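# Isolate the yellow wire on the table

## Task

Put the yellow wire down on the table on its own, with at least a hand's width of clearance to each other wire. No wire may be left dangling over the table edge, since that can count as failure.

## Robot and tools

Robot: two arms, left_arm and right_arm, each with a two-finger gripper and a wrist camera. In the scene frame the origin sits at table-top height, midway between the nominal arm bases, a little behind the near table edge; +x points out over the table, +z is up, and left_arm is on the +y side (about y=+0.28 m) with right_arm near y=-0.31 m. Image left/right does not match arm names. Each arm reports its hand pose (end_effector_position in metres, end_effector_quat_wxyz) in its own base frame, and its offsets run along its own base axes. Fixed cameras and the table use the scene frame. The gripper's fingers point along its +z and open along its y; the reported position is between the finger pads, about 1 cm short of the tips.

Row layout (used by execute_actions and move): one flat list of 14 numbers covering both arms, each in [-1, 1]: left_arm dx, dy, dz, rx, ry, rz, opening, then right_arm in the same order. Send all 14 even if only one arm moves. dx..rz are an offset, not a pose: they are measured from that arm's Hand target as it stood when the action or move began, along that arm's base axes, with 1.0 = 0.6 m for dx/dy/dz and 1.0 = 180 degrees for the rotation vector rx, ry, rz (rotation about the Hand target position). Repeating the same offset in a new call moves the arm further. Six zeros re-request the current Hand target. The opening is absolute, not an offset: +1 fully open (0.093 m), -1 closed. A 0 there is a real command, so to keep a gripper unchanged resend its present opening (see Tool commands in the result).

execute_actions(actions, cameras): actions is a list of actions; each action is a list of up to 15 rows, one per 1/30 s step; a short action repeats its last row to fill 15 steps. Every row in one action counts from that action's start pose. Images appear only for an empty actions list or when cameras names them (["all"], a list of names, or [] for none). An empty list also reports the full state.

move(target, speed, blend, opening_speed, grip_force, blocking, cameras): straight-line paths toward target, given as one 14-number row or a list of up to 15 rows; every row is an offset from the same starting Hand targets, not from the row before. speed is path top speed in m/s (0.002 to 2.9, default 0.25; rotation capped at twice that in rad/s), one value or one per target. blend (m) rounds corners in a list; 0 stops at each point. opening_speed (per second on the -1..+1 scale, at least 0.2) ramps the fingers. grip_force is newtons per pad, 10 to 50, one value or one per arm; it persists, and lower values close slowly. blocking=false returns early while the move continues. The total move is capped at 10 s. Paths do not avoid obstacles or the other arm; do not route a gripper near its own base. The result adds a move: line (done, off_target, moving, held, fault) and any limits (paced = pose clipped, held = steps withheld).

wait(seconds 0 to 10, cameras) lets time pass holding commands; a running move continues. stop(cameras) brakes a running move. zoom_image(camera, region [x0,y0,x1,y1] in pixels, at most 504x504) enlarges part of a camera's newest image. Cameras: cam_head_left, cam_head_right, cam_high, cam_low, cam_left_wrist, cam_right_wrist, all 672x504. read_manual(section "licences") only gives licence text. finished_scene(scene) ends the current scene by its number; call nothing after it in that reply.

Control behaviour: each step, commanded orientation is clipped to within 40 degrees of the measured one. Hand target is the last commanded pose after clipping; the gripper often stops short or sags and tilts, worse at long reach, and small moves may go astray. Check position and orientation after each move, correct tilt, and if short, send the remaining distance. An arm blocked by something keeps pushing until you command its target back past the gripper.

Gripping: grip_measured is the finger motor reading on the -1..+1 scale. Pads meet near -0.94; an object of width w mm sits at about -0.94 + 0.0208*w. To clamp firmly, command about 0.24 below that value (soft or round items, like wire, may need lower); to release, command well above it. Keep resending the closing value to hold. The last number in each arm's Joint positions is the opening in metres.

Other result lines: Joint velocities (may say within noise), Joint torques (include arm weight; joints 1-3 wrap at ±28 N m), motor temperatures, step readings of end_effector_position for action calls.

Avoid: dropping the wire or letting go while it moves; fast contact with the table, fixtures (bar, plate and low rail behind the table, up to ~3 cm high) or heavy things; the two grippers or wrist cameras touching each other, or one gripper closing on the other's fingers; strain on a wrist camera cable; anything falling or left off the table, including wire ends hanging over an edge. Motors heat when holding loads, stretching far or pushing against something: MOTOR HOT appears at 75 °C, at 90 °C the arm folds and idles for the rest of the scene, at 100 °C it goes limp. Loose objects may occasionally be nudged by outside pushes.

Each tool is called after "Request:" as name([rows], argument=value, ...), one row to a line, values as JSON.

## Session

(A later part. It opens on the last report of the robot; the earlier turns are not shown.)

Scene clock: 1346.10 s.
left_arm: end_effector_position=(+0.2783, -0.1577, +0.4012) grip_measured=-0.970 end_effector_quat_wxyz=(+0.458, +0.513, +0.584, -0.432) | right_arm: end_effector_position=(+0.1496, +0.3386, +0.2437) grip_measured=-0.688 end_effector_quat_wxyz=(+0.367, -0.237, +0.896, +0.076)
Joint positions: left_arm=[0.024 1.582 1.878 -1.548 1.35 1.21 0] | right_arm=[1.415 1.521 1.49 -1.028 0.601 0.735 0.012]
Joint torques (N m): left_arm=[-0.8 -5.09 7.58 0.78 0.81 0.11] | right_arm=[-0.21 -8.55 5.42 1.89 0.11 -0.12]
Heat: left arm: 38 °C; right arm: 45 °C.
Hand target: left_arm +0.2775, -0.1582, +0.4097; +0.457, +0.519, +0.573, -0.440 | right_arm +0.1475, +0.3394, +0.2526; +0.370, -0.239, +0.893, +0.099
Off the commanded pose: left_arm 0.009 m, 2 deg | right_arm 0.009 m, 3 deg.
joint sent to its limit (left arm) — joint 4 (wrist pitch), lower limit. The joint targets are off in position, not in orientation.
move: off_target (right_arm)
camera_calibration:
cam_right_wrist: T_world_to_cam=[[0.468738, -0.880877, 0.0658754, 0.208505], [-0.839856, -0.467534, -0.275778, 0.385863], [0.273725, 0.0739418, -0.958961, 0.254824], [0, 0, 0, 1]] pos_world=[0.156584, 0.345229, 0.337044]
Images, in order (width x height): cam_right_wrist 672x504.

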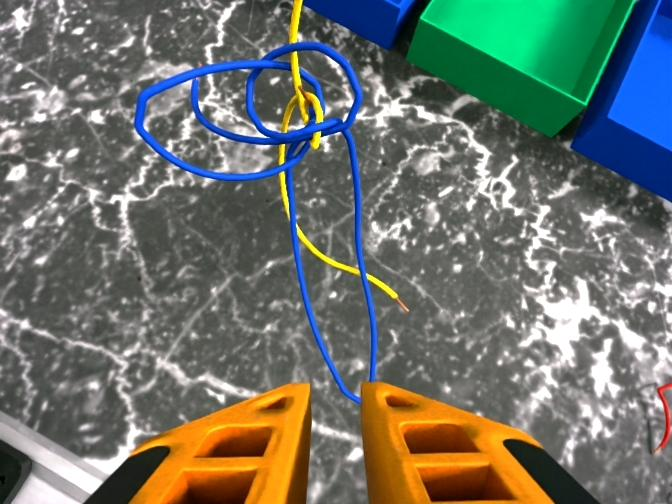

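Request:
wait(seconds=0.1, cameras=["cam_high", "cam_head_right", "cam_head_left", "cam_right_wrist", "cam_low"])

Request:
zoom_image(camera="cam_right_wrist", region=[240, 180, 440, 420])

Request:
zoom_image(camera="cam_high", region=[170, 220, 290, 340])

Request:
zoom_image(camera="cam_head_left", region=[240, 270, 360, 400])

Scene clock: 1377.17 s.
left_arm: end_effector_position=(+0.2783, -0.1577, +0.4012) grip_measured=-0.970 end_effector_quat_wxyz=(+0.458, +0.513, +0.584, -0.432) | right_arm: end_effector_position=(+0.1496, +0.3386, +0.2437) grip_measured=-0.688 end_effector_quat_wxyz=(+0.367, -0.237, +0.896, +0.076)
Joint positions: left_arm=[0.024 1.582 1.878 -1.548 1.35 1.21 0] | right_arm=[1.415 1.521 1.49 -1.028 0.601 0.735 0.012]
Joint torques (N m): left_arm=[-0.79 -5.09 7.56 0.79 0.8 0.09] | right_arm=[-0.24 -8.91 5.48 1.88 0.11 -0.15]
Heat: left arm: 38 °C; right arm: 44 °C.
Hand target: left_arm +0.2775, -0.1582, +0.4097; +0.457, +0.519, +0.573, -0.440 | right_arm +0.1475, +0.3394, +0.2526; +0.370, -0.239, +0.893, +0.099
Tool commands: left_gripper/opening=-1.0 right_gripper/opening=-0.69
Off the commanded pose: left_arm 0.009 m, 2 deg | right_arm 0.009 m, 3 deg.
wait: 0.10 s; at rest from the start
camera_calibration:
cam_right_wrist: T_world_to_cam=[[0.468738, -0.880877, 0.0658754, 0.208505], [-0.839856, -0.467534, -0.275778, 0.385863], [0.273725, 0.0739418, -0.958961, 0.254824], [0, 0, 0, 1]] pos_world=[0.156584, 0.345229, 0.337044]
Images, in order (width x height): cam_head_left 672x504, cam_head_right 672x504, cam_high 672x504, cam_low 672x504, cam_right_wrist 672x504.

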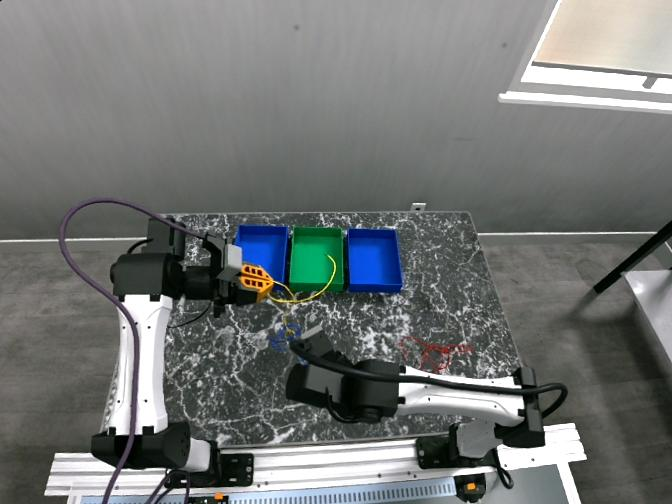

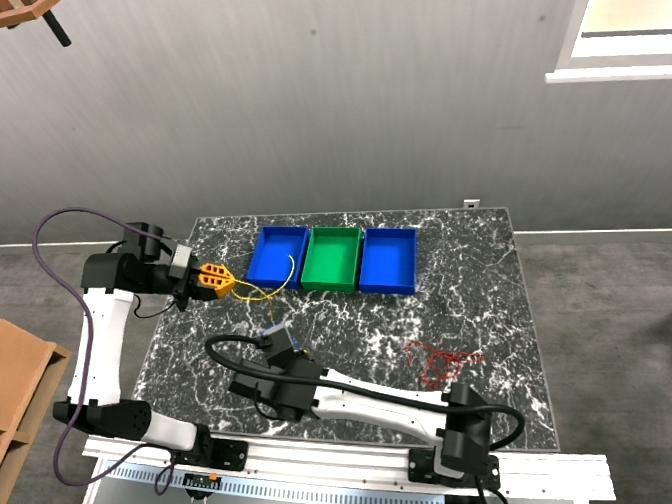

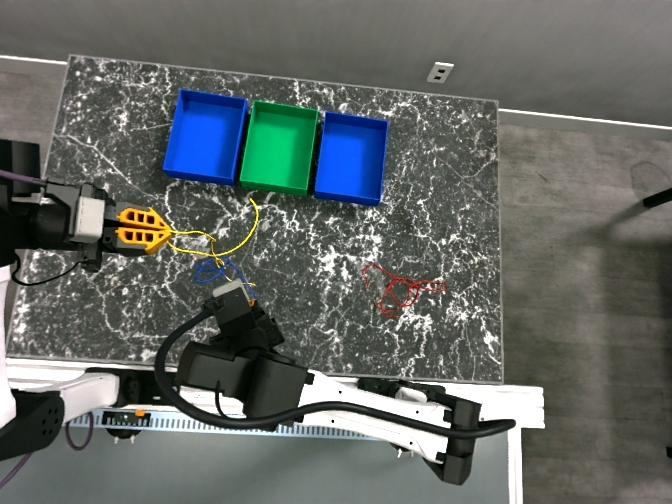

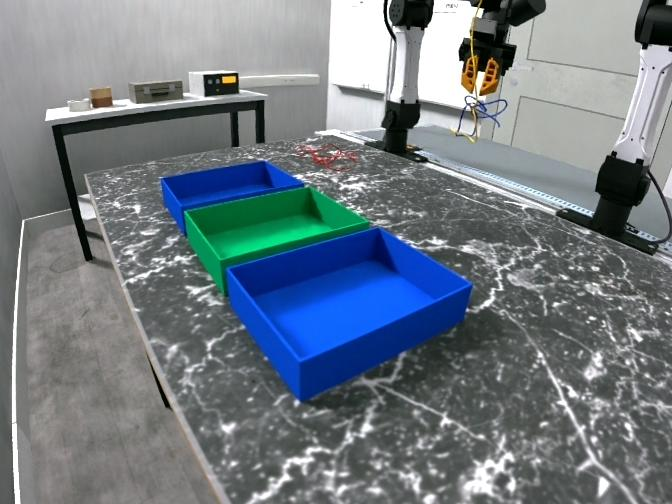

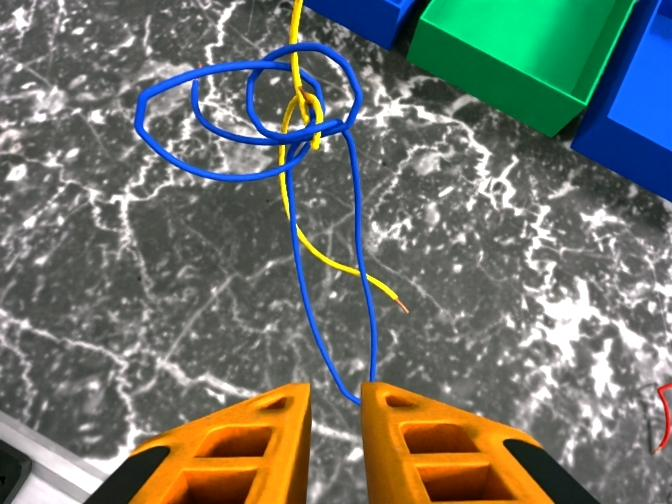

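Scaled by 2.100 from the camera's 672x504 image, which has a finer 960x720 frame.

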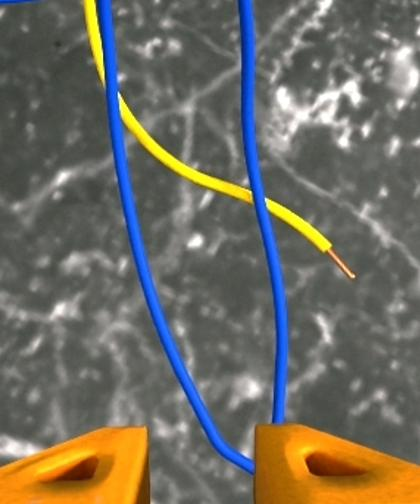

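Scaled by 4.200 from the camera's 672x504 image, which has a finer 960x720 frame.

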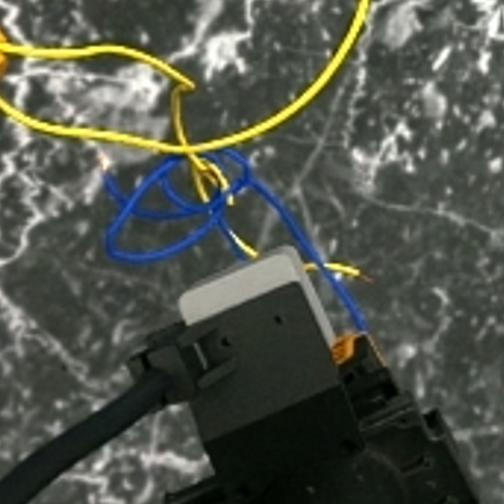

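Scaled by 3.877 from the camera's 672x504 image, which has a finer 960x720 frame.

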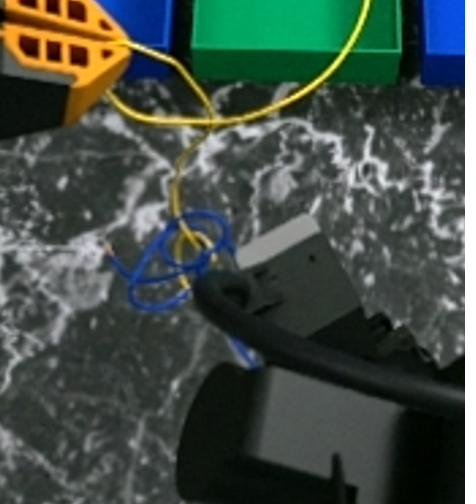

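Request:
move(target=[0,0,0,0,0,0,-1,0.0358,0.0193,-0.063,0,0,0,-0.69], speed=0.12, cameras=["cam_right_wrist"])

Request:
zoom_image(camera="cam_right_wrist", region=[240, 180, 440, 460])

Scene clock: 1462.30 s.
left_arm: end_effector_position=(+0.2783, -0.1577, +0.4012) grip_measured=-0.970 end_effector_quat_wxyz=(+0.458, +0.513, +0.584, -0.432) | right_arm: end_effector_position=(+0.1704, +0.3461, +0.2141) grip_measured=-0.688 end_effector_quat_wxyz=(+0.370, -0.233, +0.895, +0.087)
Joint positions: left_arm=[0.024 1.582 1.878 -1.548 1.35 1.21 0] | right_arm=[1.349 1.521 1.356 -0.836 0.564 0.671 0.012]
Joint torques (N m): left_arm=[-0.81 -5.15 7.51 0.8 0.8 0.1] | right_arm=[-0.2 -6.43 5.71 2 0.07 -0.15]
Heat: left arm: 38 °C; right arm: 45 °C.
Hand target: left_arm +0.2775, -0.1582, +0.4097; +0.457, +0.519, +0.573, -0.440 | right_arm +0.1690, +0.3510, +0.2148; +0.370, -0.239, +0.893, +0.099
Off the commanded pose: left_arm 0.009 m, 2 deg | right_arm 0.005 m, 2 deg.
joint sent to its limit (left arm) — joint 4 (wrist pitch), lower limit. The joint targets are off in position, not in orientation.
move: done
camera_calibration:
cam_right_wrist: T_world_to_cam=[[0.467886, -0.882634, 0.0451658, 0.212477], [-0.840015, -0.460015, -0.287684, 0.398604], [0.274696, 0.0966632, -0.95666, 0.211631], [0, 0, 0, 1]] pos_world=[0.177284, 0.350446, 0.307534]
Images, in order (width x height): cam_right_wrist 672x504.

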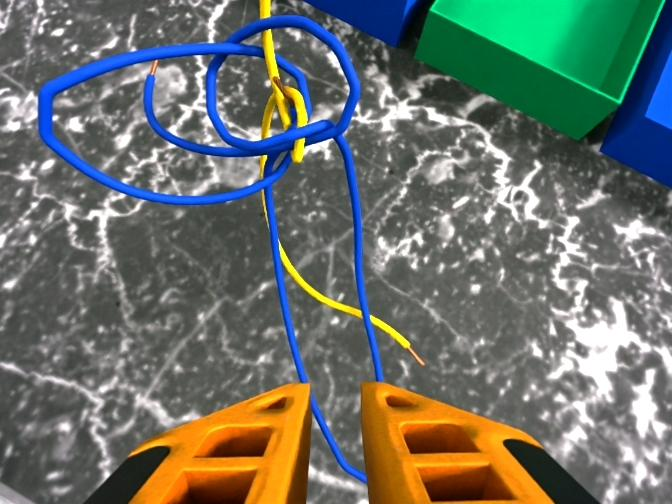

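Scaled by 1.800 from the camera's 672x504 image, which has a finer 960x720 frame.

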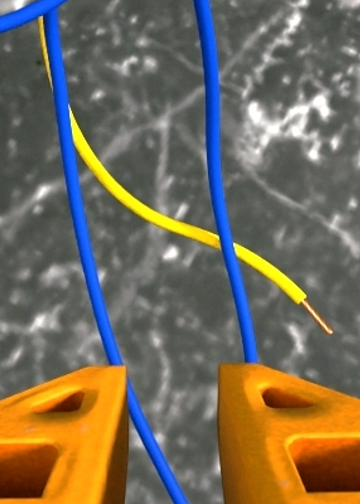

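Request:
move([
  [0,0,0,0,0,0,-1,-0.0058,0.0155,0.0017,0,0,0,-0.69],
  [0,0,0,0,0,0,-1,0.0045,0.021,-0.0133,0,0,0,-0.69],
], speed=0.05, cameras=["cam_right_wrist"])

Request:
zoom_image(camera="cam_right_wrist", region=[240, 220, 440, 500])

Scene clock: 1517.70 s.
left_arm: end_effector_position=(+0.2783, -0.1577, +0.4012) grip_measured=-0.970 end_effector_quat_wxyz=(+0.458, +0.513, +0.584, -0.432) | right_arm: end_effector_position=(+0.1725, +0.3554, +0.2053) grip_measured=-0.688 end_effector_quat_wxyz=(+0.369, -0.233, +0.895, +0.086)
Joint positions: left_arm=[0.024 1.582 1.878 -1.548 1.35 1.21 0] | right_arm=[1.349 1.556 1.356 -0.802 0.564 0.671 0.012]
Joint torques (N m): left_arm=[-0.76 -5.08 7.56 0.78 0.82 0.11] | right_arm=[-0.28 -5.94 6.87 2.03 0.1 -0.18]
Motor temperatures (°C): left_arm=[25 32 38 29 27 28 29] | right_arm=[24 42 40 41 27 25 26]
Heat: left arm: 38 °C; right arm: 42 °C.
Hand target: left_arm +0.2775, -0.1582, +0.4097; +0.457, +0.519, +0.573, -0.440 | right_arm +0.1717, +0.3636, +0.2068; +0.370, -0.239, +0.893, +0.099
Off the commanded pose: left_arm 0.009 m, 2 deg | right_arm 0.008 m, 2 deg.
joint sent to its limit (left arm) — joint 4 (wrist pitch), lower limit. The joint targets are off in position, not in orientation.
move: done
camera_calibration:
cam_right_wrist: T_world_to_cam=[[0.468055, -0.882487, 0.0462804, 0.219865], [-0.840155, -0.460617, -0.286307, 0.402008], [0.27398, 0.0951247, -0.957019, 0.202411], [0, 0, 0, 1]] pos_world=[0.179384, 0.359945, 0.298634]
Images, in order (width x height): cam_right_wrist 672x504.

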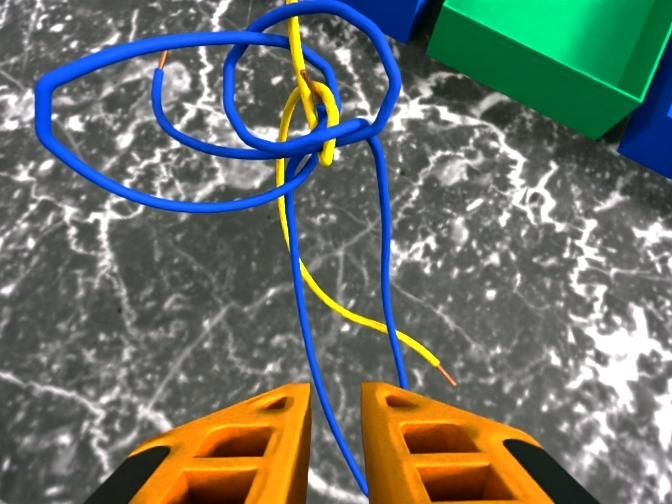

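Scaled by 1.800 from the camera's 672x504 image, which has a finer 960x720 frame.

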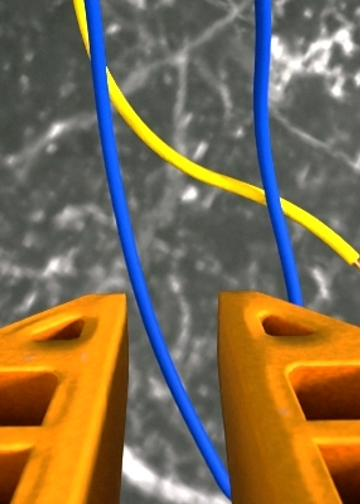

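Request:
move([
  [0,0,0,0,0,0,-1,0.0067,0.0117,-0.01,0,0,0,-0.69],
  [0,0,0,0,0,0,-1,0.0067,0.0117,-0.01,0,0,0,-1],
], speed=0.05, cameras=["cam_right_wrist"])

Request:
zoom_image(camera="cam_right_wrist", region=[240, 220, 440, 500])

Scene clock: 1541.33 s.
left_arm: end_effector_position=(+0.2783, -0.1577, +0.4012) grip_measured=-0.970 end_effector_quat_wxyz=(+0.458, +0.513, +0.584, -0.432) | right_arm: end_effector_position=(+0.1753, +0.3623, +0.1981) grip_measured=-0.989 end_effector_quat_wxyz=(+0.369, -0.235, +0.895, +0.085)
Joint positions: left_arm=[0.024 1.582 1.878 -1.548 1.35 1.21 0] | right_arm=[1.344 1.584 1.356 -0.774 0.56 0.663 0]
Joint torques (N m): left_arm=[-0.76 -5.12 7.56 0.79 0.81 0.1] | right_arm=[-0.61 -6.16 7.32 2.06 0.11 -0.22]
Heat: left arm: 38 °C; right arm: 42 °C.
Hand target: left_arm +0.2775, -0.1582, +0.4097; +0.457, +0.519, +0.573, -0.440 | right_arm +0.1757, +0.3706, +0.2008; +0.370, -0.239, +0.893, +0.099
Off the commanded pose: left_arm 0.009 m, 2 deg | right_arm 0.009 m, 2 deg.
joint sent to its limit (left arm) — joint 4 (wrist pitch), lower limit. The joint targets are off in position, not in orientation.
move: done
camera_calibration:
cam_right_wrist: T_world_to_cam=[[0.470628, -0.880969, 0.049029, 0.223367], [-0.838962, -0.464011, -0.284317, 0.406149], [0.273224, 0.092674, -0.957476, 0.195212], [0, 0, 0, 1]] pos_world=[0.182285, 0.367146, 0.291435]
Images, in order (width x height): cam_right_wrist 672x504.

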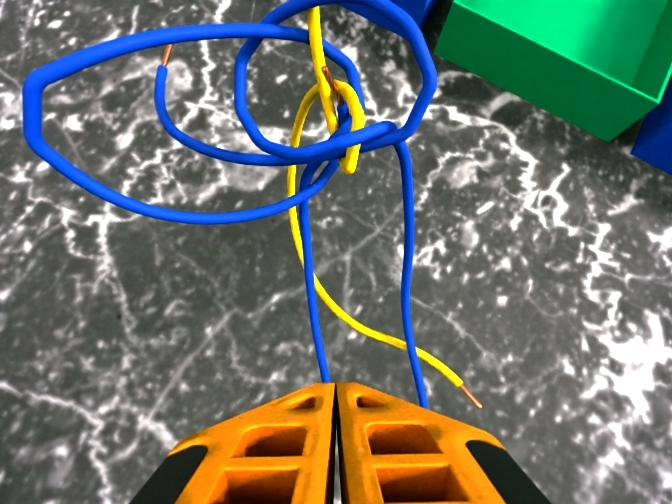

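Scaled by 1.800 from the camera's 672x504 image, which has a finer 960x720 frame.

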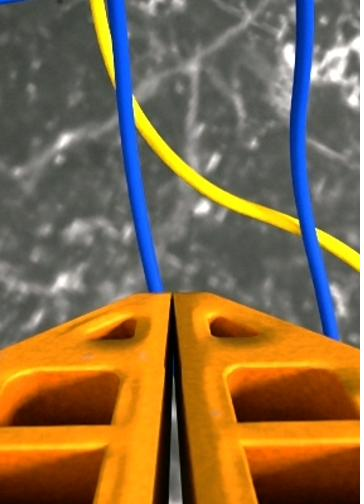

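Request:
move(target=[0,0,0,0,0,0,-1,0.0166,0.0014,-0.0594,0,0,0,-0.65], speed=0.08, cameras=["cam_right_wrist"])

Request:
zoom_image(camera="cam_right_wrist", region=[240, 220, 440, 500])

Scene clock: 1636.63 s.
left_arm: end_effector_position=(+0.2783, -0.1577, +0.4012) grip_measured=-0.970 end_effector_quat_wxyz=(+0.458, +0.513, +0.584, -0.432) | right_arm: end_effector_position=(+0.1862, +0.3657, +0.1670) grip_measured=-0.652 end_effector_quat_wxyz=(+0.371, -0.232, +0.895, +0.090)
Joint positions: left_arm=[0.024 1.582 1.878 -1.548 1.35 1.21 0] | right_arm=[1.313 1.602 1.244 -0.618 0.543 0.636 0.014]
Joint torques (N m): left_arm=[-0.81 -5.11 7.6 0.78 0.8 0.1] | right_arm=[-0.12 -6.52 5.91 2.13 0.11 -0.16]
Heat: left arm: 38 °C; right arm: 43 °C.
Hand target: left_arm +0.2775, -0.1582, +0.4097; +0.457, +0.519, +0.573, -0.440 | right_arm +0.1857, +0.3714, +0.1651; +0.370, -0.239, +0.893, +0.099
Off the commanded pose: left_arm 0.009 m, 2 deg | right_arm 0.006 m, 1 deg.
joint sent to its limit (left arm) — joint 4 (wrist pitch), lower limit. The joint targets are off in position, not in orientation.
move: done
camera_calibration:
cam_right_wrist: T_world_to_cam=[[0.469098, -0.882256, 0.0396479, 0.225186], [-0.839385, -0.459361, -0.290553, 0.407415], [0.274554, 0.103018, -0.956037, 0.157927], [0, 0, 0, 1]] pos_world=[0.192985, 0.369553, 0.260431]
Images, in order (width x height): cam_right_wrist 672x504.

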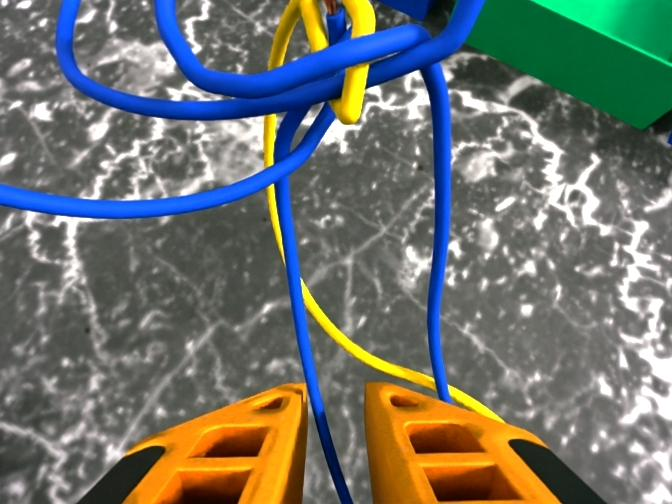

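Scaled by 1.800 from the camera's 672x504 image, which has a finer 960x720 frame.

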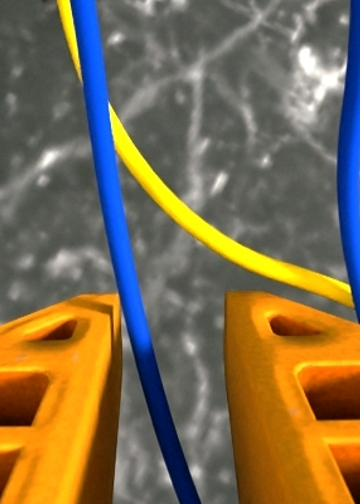

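Request:
move(target=[0,0,0,0,0,0,-1,0,0,0,0,0,0,-1], speed=0.05, cameras=["cam_right_wrist"])

Request:
zoom_image(camera="cam_right_wrist", region=[240, 220, 440, 500])

Scene clock: 1652.43 s.
left_arm: end_effector_position=(+0.2783, -0.1577, +0.4012) grip_measured=-0.970 end_effector_quat_wxyz=(+0.458, +0.513, +0.584, -0.432) | right_arm: end_effector_position=(+0.1861, +0.3658, +0.1670) grip_measured=-0.984 end_effector_quat_wxyz=(+0.371, -0.232, +0.895, +0.090)
Joint positions: left_arm=[0.024 1.582 1.878 -1.548 1.35 1.21 0] | right_arm=[1.313 1.602 1.244 -0.618 0.542 0.635 0]
Joint torques (N m): left_arm=[-0.76 -5.09 7.57 0.77 0.81 0.1] | right_arm=[-0.2 -6.38 6.13 2.09 0.08 -0.22]
Heat: left arm: 38 °C; right arm: 43 °C.
Hand target: left_arm +0.2775, -0.1582, +0.4097; +0.457, +0.519, +0.573, -0.440 | right_arm +0.1856, +0.3715, +0.1651; +0.370, -0.239, +0.893, +0.099
Off the commanded pose: left_arm 0.009 m, 2 deg | right_arm 0.006 m, 1 deg.
joint sent to its limit (left arm) — joint 4 (wrist pitch), lower limit. The joint targets are off in position, not in orientation.
move: done
camera_calibration:
cam_right_wrist: T_world_to_cam=[[0.469491, -0.882054, 0.0394783, 0.22508], [-0.839193, -0.459683, -0.290598, 0.40751], [0.274471, 0.103303, -0.95603, 0.157835], [0, 0, 0, 1]] pos_world=[0.192985, 0.369553, 0.260431]
Images, in order (width x height): cam_right_wrist 672x504.

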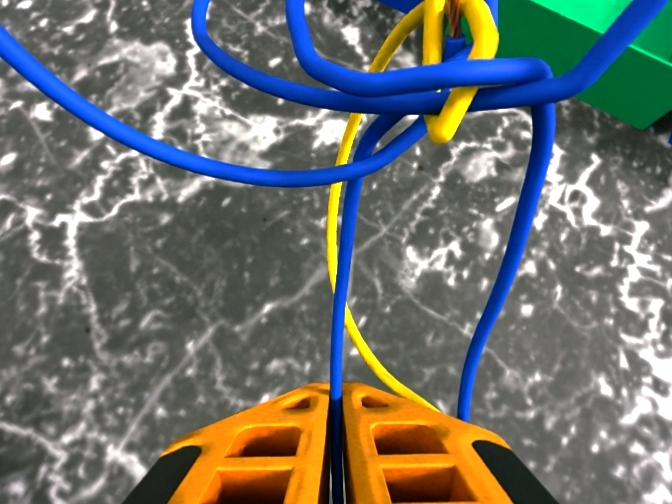

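Scaled by 1.800 from the camera's 672x504 image, which has a finer 960x720 frame.

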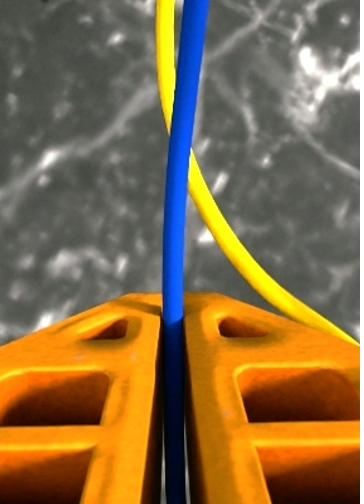

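Request:
execute_actions([
  [[0,0,0,0,0,0,-1,0,0,-0.01,0,0,0,-1],[0,0,0,0,0,0,-1,0,0,-0.02,0,0,0,-1],[0,0,0,0,0,0,-1,-0.003,-0.003,-0.03,0,0,0,-1],[0,0,0,0,0,0,-1,-0.003,-0.003,-0.02,0,0,0,-1],[0,0,0,0,0,0,-1,-0.003,-0.003,-0.02,0,0,0,-1],[0,0,0,0,0,0,-1,-0.005,-0.005,-0.03,0,0,0,-1],[0,0,0,0,0,0,-1,-0.006,-0.006,-0.04,0,0,0,-1],[0,0,0,0,0,0,-1,-0.008,-0.008,-0.05,0,0,0,-1],[0,0,0,0,0,0,-1,-0.01,-0.01,-0.06,0,0,0,-1],[0,0,0,0,0,0,-1,-0.012,-0.012,-0.07,0,0,0,-1],[0,0,0,0,0,0,-1,-0.014,-0.014,-0.08,0,0,0,-1],[0,0,0,0,0,0,-1,-0.014,-0.014,-0.085,0,0,0,-1],[0,0,0,0,0,0,-1,-0.014,-0.014,-0.085,0,0,0,-1],[0,0,0,0,0,0,-1,-0.014,-0.014,-0.085,0,0,0,-1],[0,0,0,0,0,0,-1,-0.014,-0.014,-0.085,0,0,0,-1]],
], cameras=["cam_right_wrist"])

Scene clock: 1684.27 s.
left_arm: end_effector_position=(+0.2780, -0.1580, +0.4007) grip_measured=-0.970 end_effector_quat_wxyz=(+0.457, +0.513, +0.584, -0.431) | right_arm: end_effector_position=(+0.1850, +0.3618, +0.1247) grip_measured=-0.984 end_effector_quat_wxyz=(+0.380, -0.227, +0.891, +0.101)
Joint positions: left_arm=[0.023 1.582 1.878 -1.55 1.348 1.21 0] | right_arm=[1.317 1.604 1.055 -0.396 0.55 0.635 0]
Joint torques (N m): left_arm=[-0.61 -5.15 7.54 0.8 0.84 0.09] | right_arm=[1.44 -6.02 5.16 1.91 0.1 0]
Heat: left arm: 38 °C; right arm: 43 °C.
Hand target: left_arm +0.2776, -0.1582, +0.4097; +0.457, +0.519, +0.572, -0.440 | right_arm +0.1773, +0.3631, +0.1142; +0.370, -0.239, +0.893, +0.099
Off the commanded pose: left_arm 0.009 m, 2 deg | right_arm 0.013 m, 2 deg.
joint sent to its limit (left arm) — joint 4 (wrist pitch), lower limit. The joint targets are off in position, not in orientation.
Step readings (end_effector_position of left_arm | right_arm):
0: (+0.2783, -0.1577, +0.4012) | (+0.1861, +0.3658, +0.1670)
1: (+0.2783, -0.1577, +0.4012) | (+0.1862, +0.3661, +0.1664)
2: (+0.2783, -0.1577, +0.4012) | (+0.1862, +0.3662, +0.1648)
4: (+0.2783, -0.1577, +0.4012) | (+0.1859, +0.3651, +0.1578)
8: (+0.2783, -0.1577, +0.4012) | (+0.1848, +0.3606, +0.1453)
15: (+0.2780, -0.1580, +0.4007) | (+0.1849, +0.3568, +0.1226)
camera_calibration:
cam_right_wrist: T_world_to_cam=[[0.467776, -0.88361, 0.0204705, 0.22706], [-0.835481, -0.449616, -0.315939, 0.39129], [0.288371, 0.130686, -0.948559, 0.104748], [0, 0, 0, 1]] pos_world=[0.190495, 0.362874, 0.218335]
Images, in order (width x height): cam_right_wrist 672x504.

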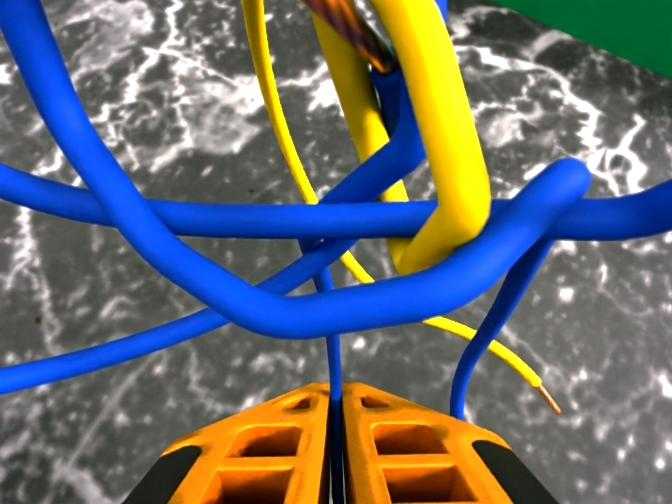

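Request:
move(target=[0,0,0,0,0,0,-1,-0.045,-0.072,-0.023,0.0917,-0.1588,0,-1], speed=0.15, cameras=["cam_right_wrist", "cam_high", "cam_low"])

Scene clock: 1716.83 s.
left_arm: end_effector_position=(+0.2766, -0.1584, +0.3984) grip_measured=-0.970 end_effector_quat_wxyz=(+0.450, +0.513, +0.590, -0.432) | right_arm: end_effector_position=(+0.1568, +0.3241, +0.1200) grip_measured=-0.984 end_effector_quat_wxyz=(+0.618, -0.164, +0.745, +0.193)
Joint positions: left_arm=[0.019 1.582 1.878 -1.564 1.336 1.21 0] | right_arm=[1.519 1.605 0.393 0.917 0.98 0.334 0]
Joint torques (N m): left_arm=[-0.35 -5.14 7.47 0.91 0.95 0.11] | right_arm=[1.62 -3.48 2.88 1.8 0.15 -0.18]
Heat: left arm: 38 °C; right arm: 41 °C.
Hand target: left_arm +0.2776, -0.1582, +0.4097; +0.457, +0.519, +0.573, -0.440 | right_arm +0.1503, +0.3198, +0.1004; +0.608, -0.201, +0.751, +0.163
Off the commanded pose: left_arm 0.011 m, 2 deg | right_arm 0.021 m, 6 deg.
joint read past its limit (left arm) — joint 4 (wrist pitch), lower limit.
joint sent to its limit (left arm) — joint 4 (wrist pitch), lower limit. The joint targets are off in position, not in orientation.
move: off_target (left_arm, right_arm)
camera_calibration:
cam_right_wrist: T_world_to_cam=[[0.45773, -0.886334, -0.0699602, 0.220248], [-0.565637, -0.229594, -0.792049, 0.29278], [0.685957, 0.402117, -0.606436, -0.0780567], [0, 0, 0, 1]] pos_world=[0.118337, 0.293822, 0.199968]
Images, in order (width x height): cam_high 672x504, cam_low 672x504, cam_right_wrist 672x504.

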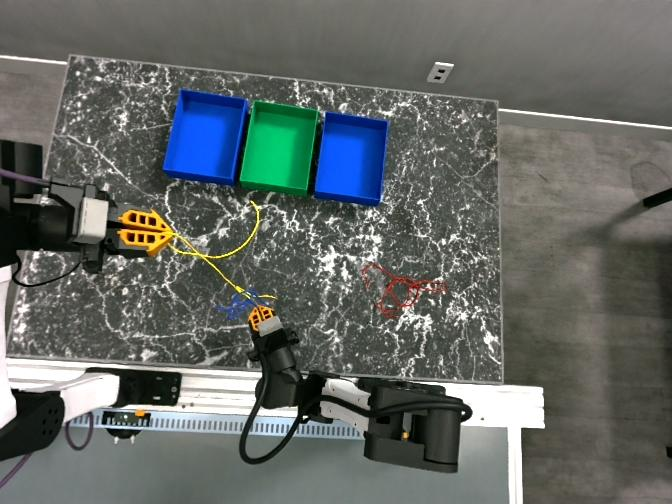

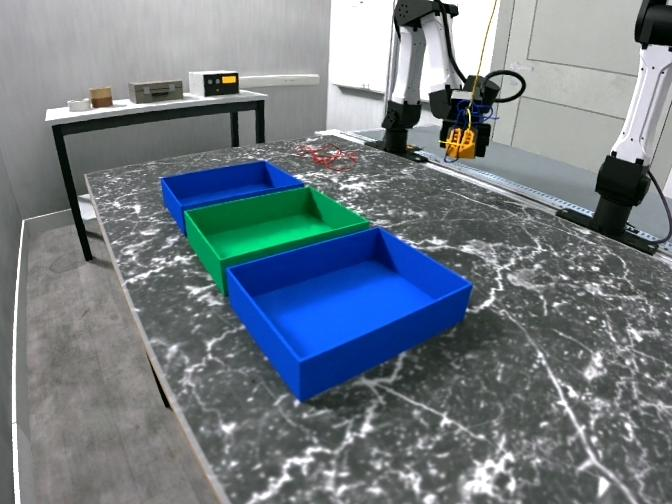

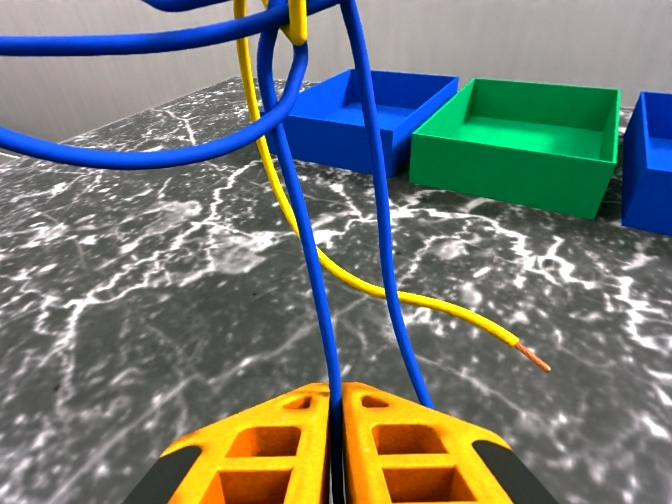

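Request:
move([
  [0.0387,0.0843,-0.0167,0,0,0.0556,-1,0,0,0,0,0,0,-1],
  [0.0623,0.1742,-0.0167,0,0,0.111,-1,0,0,0,0,0,0,-1],
], speed=0.12, blend=[0.02, 0], cameras=["cam_right_wrist", "cam_high"])

Scene clock: 1748.63 s.
left_arm: end_effector_position=(+0.3124, -0.0592, +0.3881) grip_measured=-0.970 end_effector_quat_wxyz=(+0.504, +0.403, +0.675, -0.357) | right_arm: end_effector_position=(+0.1568, +0.3249, +0.1300) grip_measured=-0.984 end_effector_quat_wxyz=(+0.626, -0.149, +0.735, +0.213)
Joint positions: left_arm=[0.352 1.582 1.846 -1.58 1.325 1.23 0] | right_arm=[1.519 1.605 0.382 0.998 0.979 0.316 0]
Joint torques (N m): left_arm=[0.96 -5.61 6.58 1.02 1.05 0.28] | right_arm=[1.55 -3.59 3.07 1.15 0.11 -0.06]
Heat: left arm: 38 °C; right arm: 42 °C.
Hand target: left_arm +0.3150, -0.0537, +0.3997; +0.526, +0.412, +0.654, -0.354 | right_arm +0.1503, +0.3198, +0.1004; +0.608, -0.201, +0.751, +0.163
Off the commanded pose: left_arm 0.013 m, 4 deg | right_arm 0.031 m, 9 deg.
joint read past its limit (left arm) — joint 4 (wrist pitch), lower limit.
joint sent to its limit (left arm) — joint 4 (wrist pitch), lower limit. The joint targets are off in position, not in orientation.
move: off_target (left_arm, right_arm)
camera_calibration:
cam_right_wrist: T_world_to_cam=[[0.461432, -0.879869, -0.113625, 0.224779], [-0.555202, -0.186494, -0.810538, 0.287656], [0.691977, 0.437092, -0.574559, -0.0888081], [0, 0, 0, 1]] pos_world=[0.11744, 0.290239, 0.207671]
Images, in order (width x height): cam_high 672x504, cam_right_wrist 672x504.

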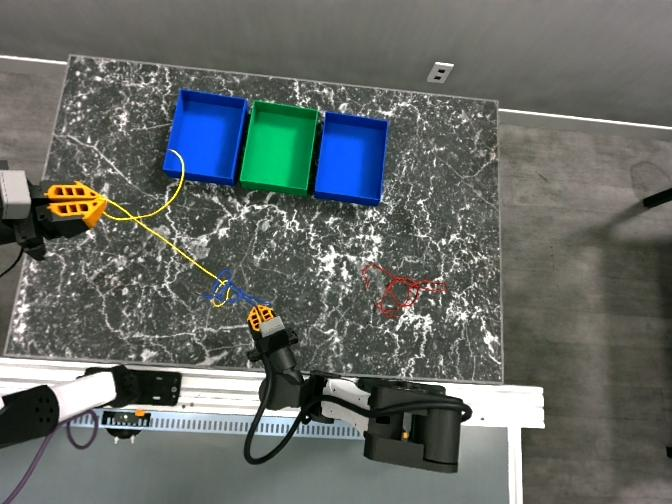

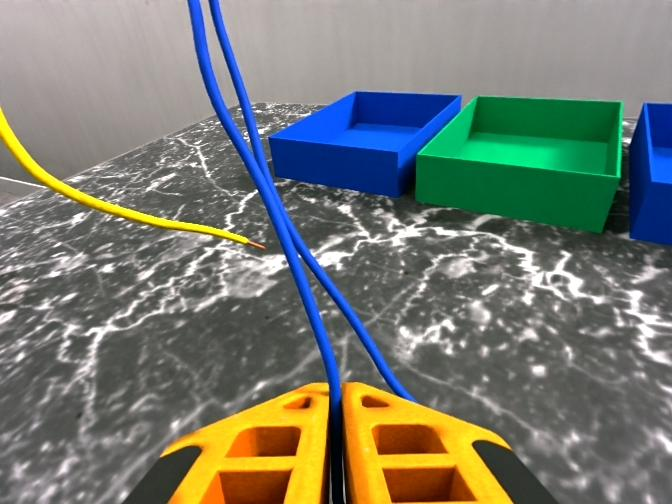

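Request:
move(target=[0,0,0,0,0,0,-1,0.233,-0.1967,0,0,0,-0.1667,-1], speed=0.12, cameras=["cam_right_wrist", "cam_high", "cam_left_wrist"])

Scene clock: 1773.83 s.
left_arm: end_effector_position=(+0.3124, -0.0592, +0.3881) grip_measured=-0.970 end_effector_quat_wxyz=(+0.504, +0.403, +0.675, -0.357) | right_arm: end_effector_position=(+0.2830, +0.2321, +0.1346) grip_measured=-0.984 end_effector_quat_wxyz=(+0.657, +0.011, +0.748, +0.089)
Joint positions: left_arm=[0.352 1.582 1.846 -1.58 1.325 1.23 0] | right_arm=[1.066 1.596 0.388 1.004 0.937 0.315 0]
Joint torques (N m): left_arm=[0.91 -5.57 6.65 1.01 1.06 0.28] | right_arm=[-3.66 -3.58 2.56 0.97 0.74 -0.04]
Heat: left arm: 38 °C; right arm: 38 °C.
Hand target: left_arm +0.3150, -0.0537, +0.3997; +0.526, +0.412, +0.654, -0.354 | right_arm +0.2901, +0.2018, +0.1003; +0.629, +0.000, +0.777, +0.000
Off the commanded pose: left_arm 0.013 m, 4 deg | right_arm 0.046 m, 11 deg.
joint read past its limit (left arm) — joint 4 (wrist pitch), lower limit.
joint sent to its limit (left arm) — joint 4 (wrist pitch), lower limit. The joint targets are off in position, not in orientation.
move: off_target (left_arm, right_arm)
camera_calibration:
cam_left_wrist: T_world_to_cam=[[-0.910497, -0.411177, 0.0439266, 0.242567], [-0.290384, 0.560132, -0.775841, 0.462398], [0.294403, -0.719156, -0.629398, 0.191688], [0, 0, 0, 1]] pos_world=[0.298696, -0.0214125, 0.468741]
cam_right_wrist: T_world_to_cam=[[0.0721202, -0.988227, -0.134933, 0.223543], [-0.581751, 0.0682104, -0.810502, 0.292512], [0.810163, 0.136951, -0.569983, -0.0973508], [0, 0, 0, 1]] pos_world=[0.232917, 0.214291, 0.211756]
Images, in order (width x height): cam_high 672x504, cam_left_wrist 672x504, cam_right_wrist 672x504.

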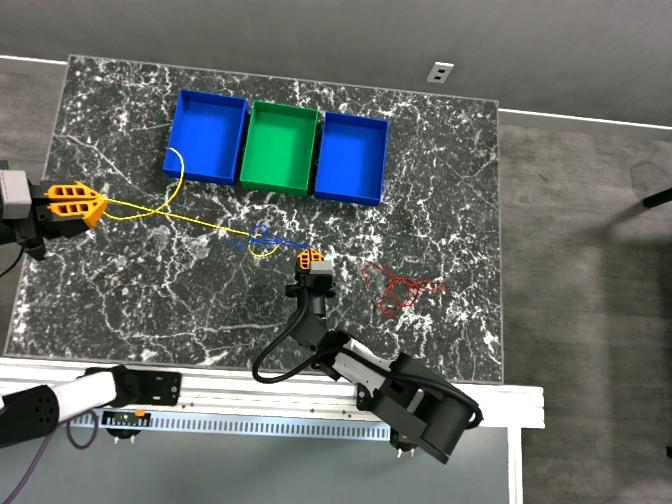

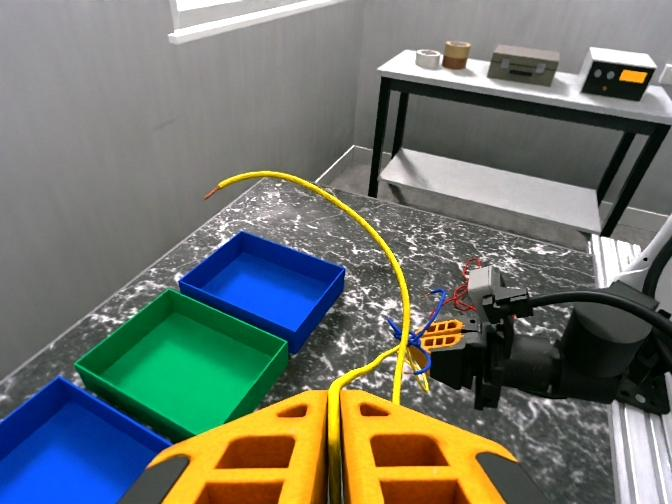

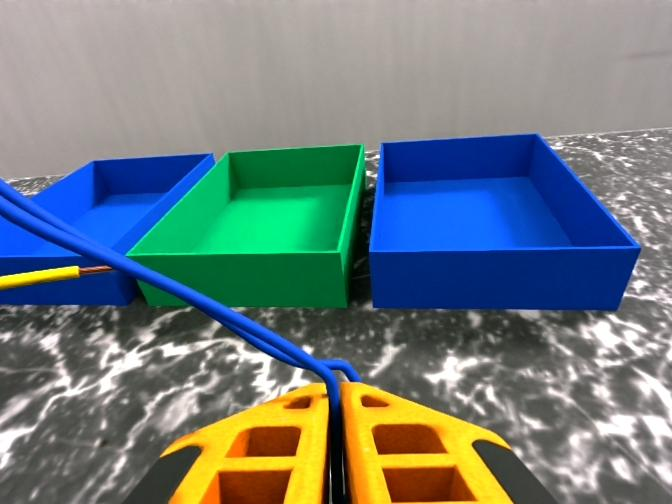

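Request:
zoom_image(camera="cam_high", region=[215, 200, 335, 280])

Request:
zoom_image(camera="cam_left_wrist", region=[350, 260, 490, 410])

Scaled by 4.200 from the camera's 672x504 image, which has a finer 960x720 frame.

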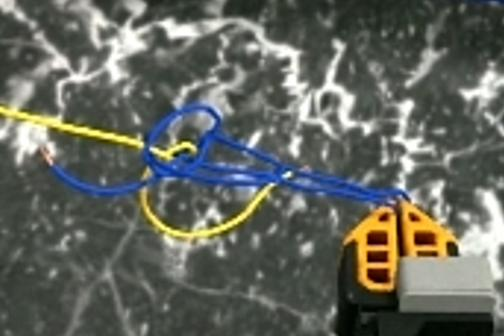

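Scaled by 3.360 from the camera's 672x504 image, which has a finer 960x720 frame.

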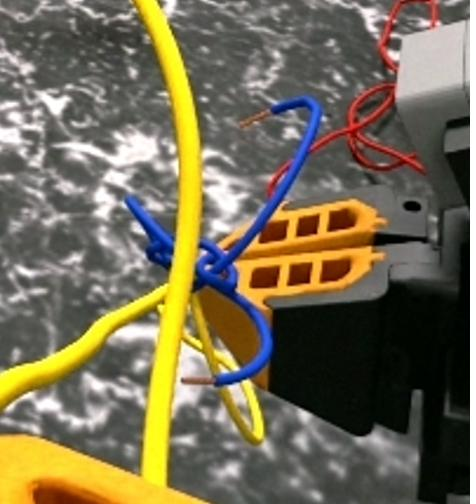

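Request:
zoom_image(camera="cam_left_wrist", region=[375, 300, 445, 400])

Request:
zoom_image(camera="cam_high", region=[215, 215, 295, 265])

Scaled by 5.040 from the camera's 672x504 image, which has a finer 960x720 frame.

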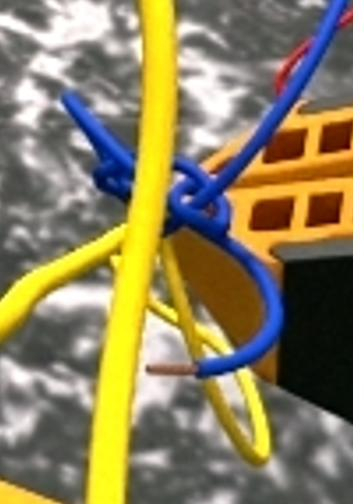

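Scaled by 6.300 from the camera's 672x504 image, which has a finer 960x720 frame.

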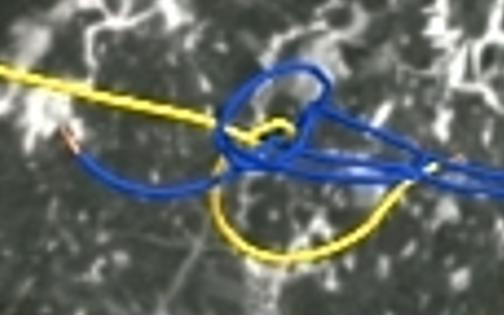

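Request:
execute_actions([
  [[0,0,0,0,0,0,-1,0,0.03,0,0,0,0,-1],[0,0,0,0,0,0,-1,0,0.06,0,0,0,0,-1],[0,0,0,0,0,0,-1,0,0.09,0.01,0,0,0,-1],[0,0,0,0,0,0,-1,0,0.11,0.02,0,0,0,-1],[0,0,0,0,0,0,-1,0,0.12,0.02,0,0,0,-1],[0,0,0,0,0,0,-1,0,0.12,0.02,0,0,0,-1],[0,0,0,0,0,0,-1,0,0.1,0.01,0,0,0,-1],[0,0,0,0,0,0,-1,0,0.07,0,0,0,0,-1],[0,0,0,0,0,0,-1,0,0.04,0,0,0,0,-1],[0,0,0,0,0,0,-1,0,0.01,0,0,0,0,-1],[0,0,0,0,0,0,-1,0,-0.01,0,0,0,0,-1],[0,0,0,0,0,0,-1,0,-0.01,0,0,0,0,-1],[0,0,0,0,0,0,-1,0,-0.01,0,0,0,0,-1],[0,0,0,0,0,0,-1,0,-0.01,0,0,0,0,-1],[0,0,0,0,0,0,-1,0,-0.01,0,0,0,0,-1]],
  [[0,0,0,0,0,0,-1,0,0.03,0,0,0,0,-1],[0,0,0,0,0,0,-1,0,0.06,0,0,0,0,-1],[0,0,0,0,0,0,-1,0,0.09,0.01,0,0,0,-1],[0,0,0,0,0,0,-1,0,0.11,0.02,0,0,0,-1],[0,0,0,0,0,0,-1,0,0.12,0.02,0,0,0,-1],[0,0,0,0,0,0,-1,0,0.12,0.02,0,0,0,-1],[0,0,0,0,0,0,-1,0,0.1,0.01,0,0,0,-1],[0,0,0,0,0,0,-1,0,0.07,0,0,0,0,-1],[0,0,0,0,0,0,-1,0,0.04,0,0,0,0,-1],[0,0,0,0,0,0,-1,0,0.01,0,0,0,0,-1],[0,0,0,0,0,0,-1,0,-0.01,0,0,0,0,-1],[0,0,0,0,0,0,-1,0,-0.01,0,0,0,0,-1],[0,0,0,0,0,0,-1,0,-0.01,0,0,0,0,-1],[0,0,0,0,0,0,-1,0,-0.01,0,0,0,0,-1],[0,0,0,0,0,0,-1,0,-0.01,0,0,0,0,-1]],
], cameras=["cam_high", "cam_left_wrist"])

Request:
zoom_image(camera="cam_high", region=[215, 200, 335, 280])

Scene clock: 1911.57 s.
left_arm: end_effector_position=(+0.3135, -0.0598, +0.3850) grip_measured=-0.970 end_effector_quat_wxyz=(+0.500, +0.403, +0.677, -0.359) | right_arm: end_effector_position=(+0.2872, +0.2218, +0.1308) grip_measured=-0.984 end_effector_quat_wxyz=(+0.655, +0.014, +0.751, +0.083)
Joint positions: left_arm=[0.348 1.586 1.843 -1.58 1.318 1.23 0] | right_arm=[1.034 1.587 0.367 1.008 0.915 0.315 0]
Joint torques (N m): left_arm=[1.35 -6.16 6.84 1 1.14 0.28] | right_arm=[-3.28 -4.68 1.68 1.07 0.64 -0.06]
Motor temperatures (°C): left_arm=[25 33 38 31 29 28 29] | right_arm=[26 36 36 34 27 24 28]
Heat: left arm: 38 °C; right arm: 36 °C.
Hand target: left_arm +0.3150, -0.0537, +0.3997; +0.526, +0.412, +0.654, -0.354 | right_arm +0.2901, +0.1898, +0.1003; +0.629, +0.000, +0.777, +0.000
Off the commanded pose: left_arm 0.016 m, 4 deg | right_arm 0.044 m, 11 deg.
joint read past its limit (left arm) — joint 4 (wrist pitch), lower limit.
joint sent to its limit (left arm) — joint 4 (wrist pitch), lower limit. The joint targets are off in position, not in orientation.
Step readings (end_effector_position of left_arm | right_arm):
0: (+0.3124, -0.0592, +0.3881) | (+0.2830, +0.2321, +0.1346)
1: (+0.3124, -0.0592, +0.3881) | (+0.2835, +0.2337, +0.1346)
2: (+0.3124, -0.0592, +0.3881) | (+0.2852, +0.2382, +0.1336)
4: (+0.3125, -0.0587, +0.3881) | (+0.2886, +0.2546, +0.1297)
8: (+0.3128, -0.0565, +0.3888) | (+0.2867, +0.2785, +0.1220)
15: (+0.3131, -0.0599, +0.3854) | (+0.2879, +0.2275, +0.1320)
16: (+0.3131, -0.0599, +0.3854) | (+0.2881, +0.2272, +0.1338)
17: (+0.3131, -0.0599, +0.3854) | (+0.2885, +0.2306, +0.1339)
19: (+0.3133, -0.0590, +0.3854) | (+0.2899, +0.2461, +0.1303)
23: (+0.3137, -0.0561, +0.3868) | (+0.2864, +0.2713, +0.1217)
30: (+0.3135, -0.0598, +0.3850) | (+0.2881, +0.2205, +0.1311)
camera_calibration:
cam_left_wrist: T_world_to_cam=[[-0.911184, -0.408834, 0.050982, 0.241076], [-0.296215, 0.564071, -0.770766, 0.460752], [0.286358, -0.717411, -0.635075, 0.193808], [0, 0, 0, 1]] pos_world=[0.300648, -0.022297, 0.465924]
Images, in order (width x height): cam_high 672x504, cam_left_wrist 672x504.

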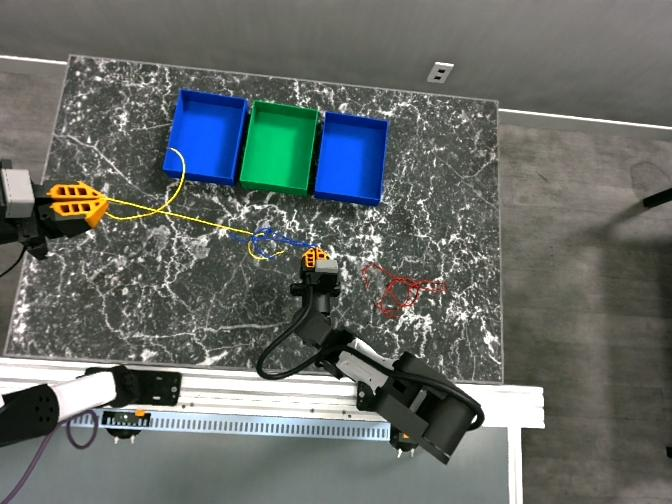

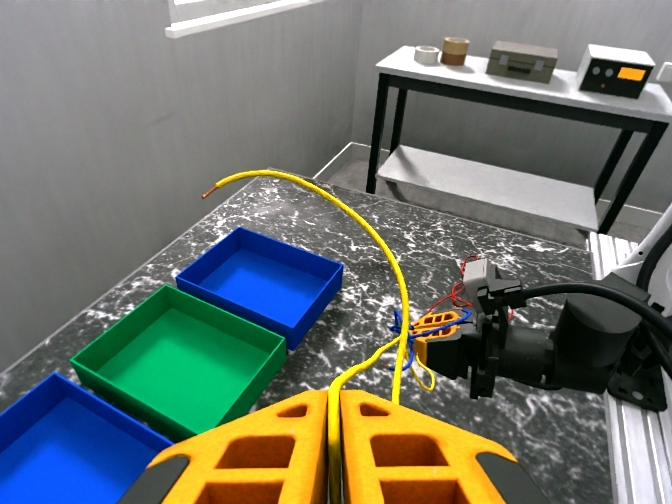

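Scaled by 4.200 from the camera's 672x504 image, which has a finer 960x720 frame.

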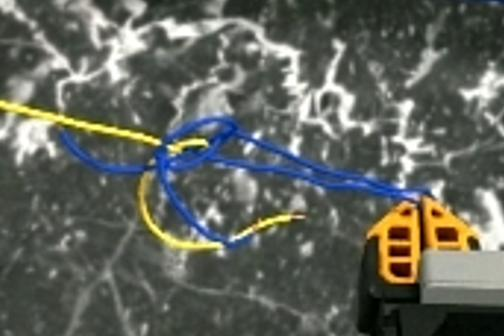

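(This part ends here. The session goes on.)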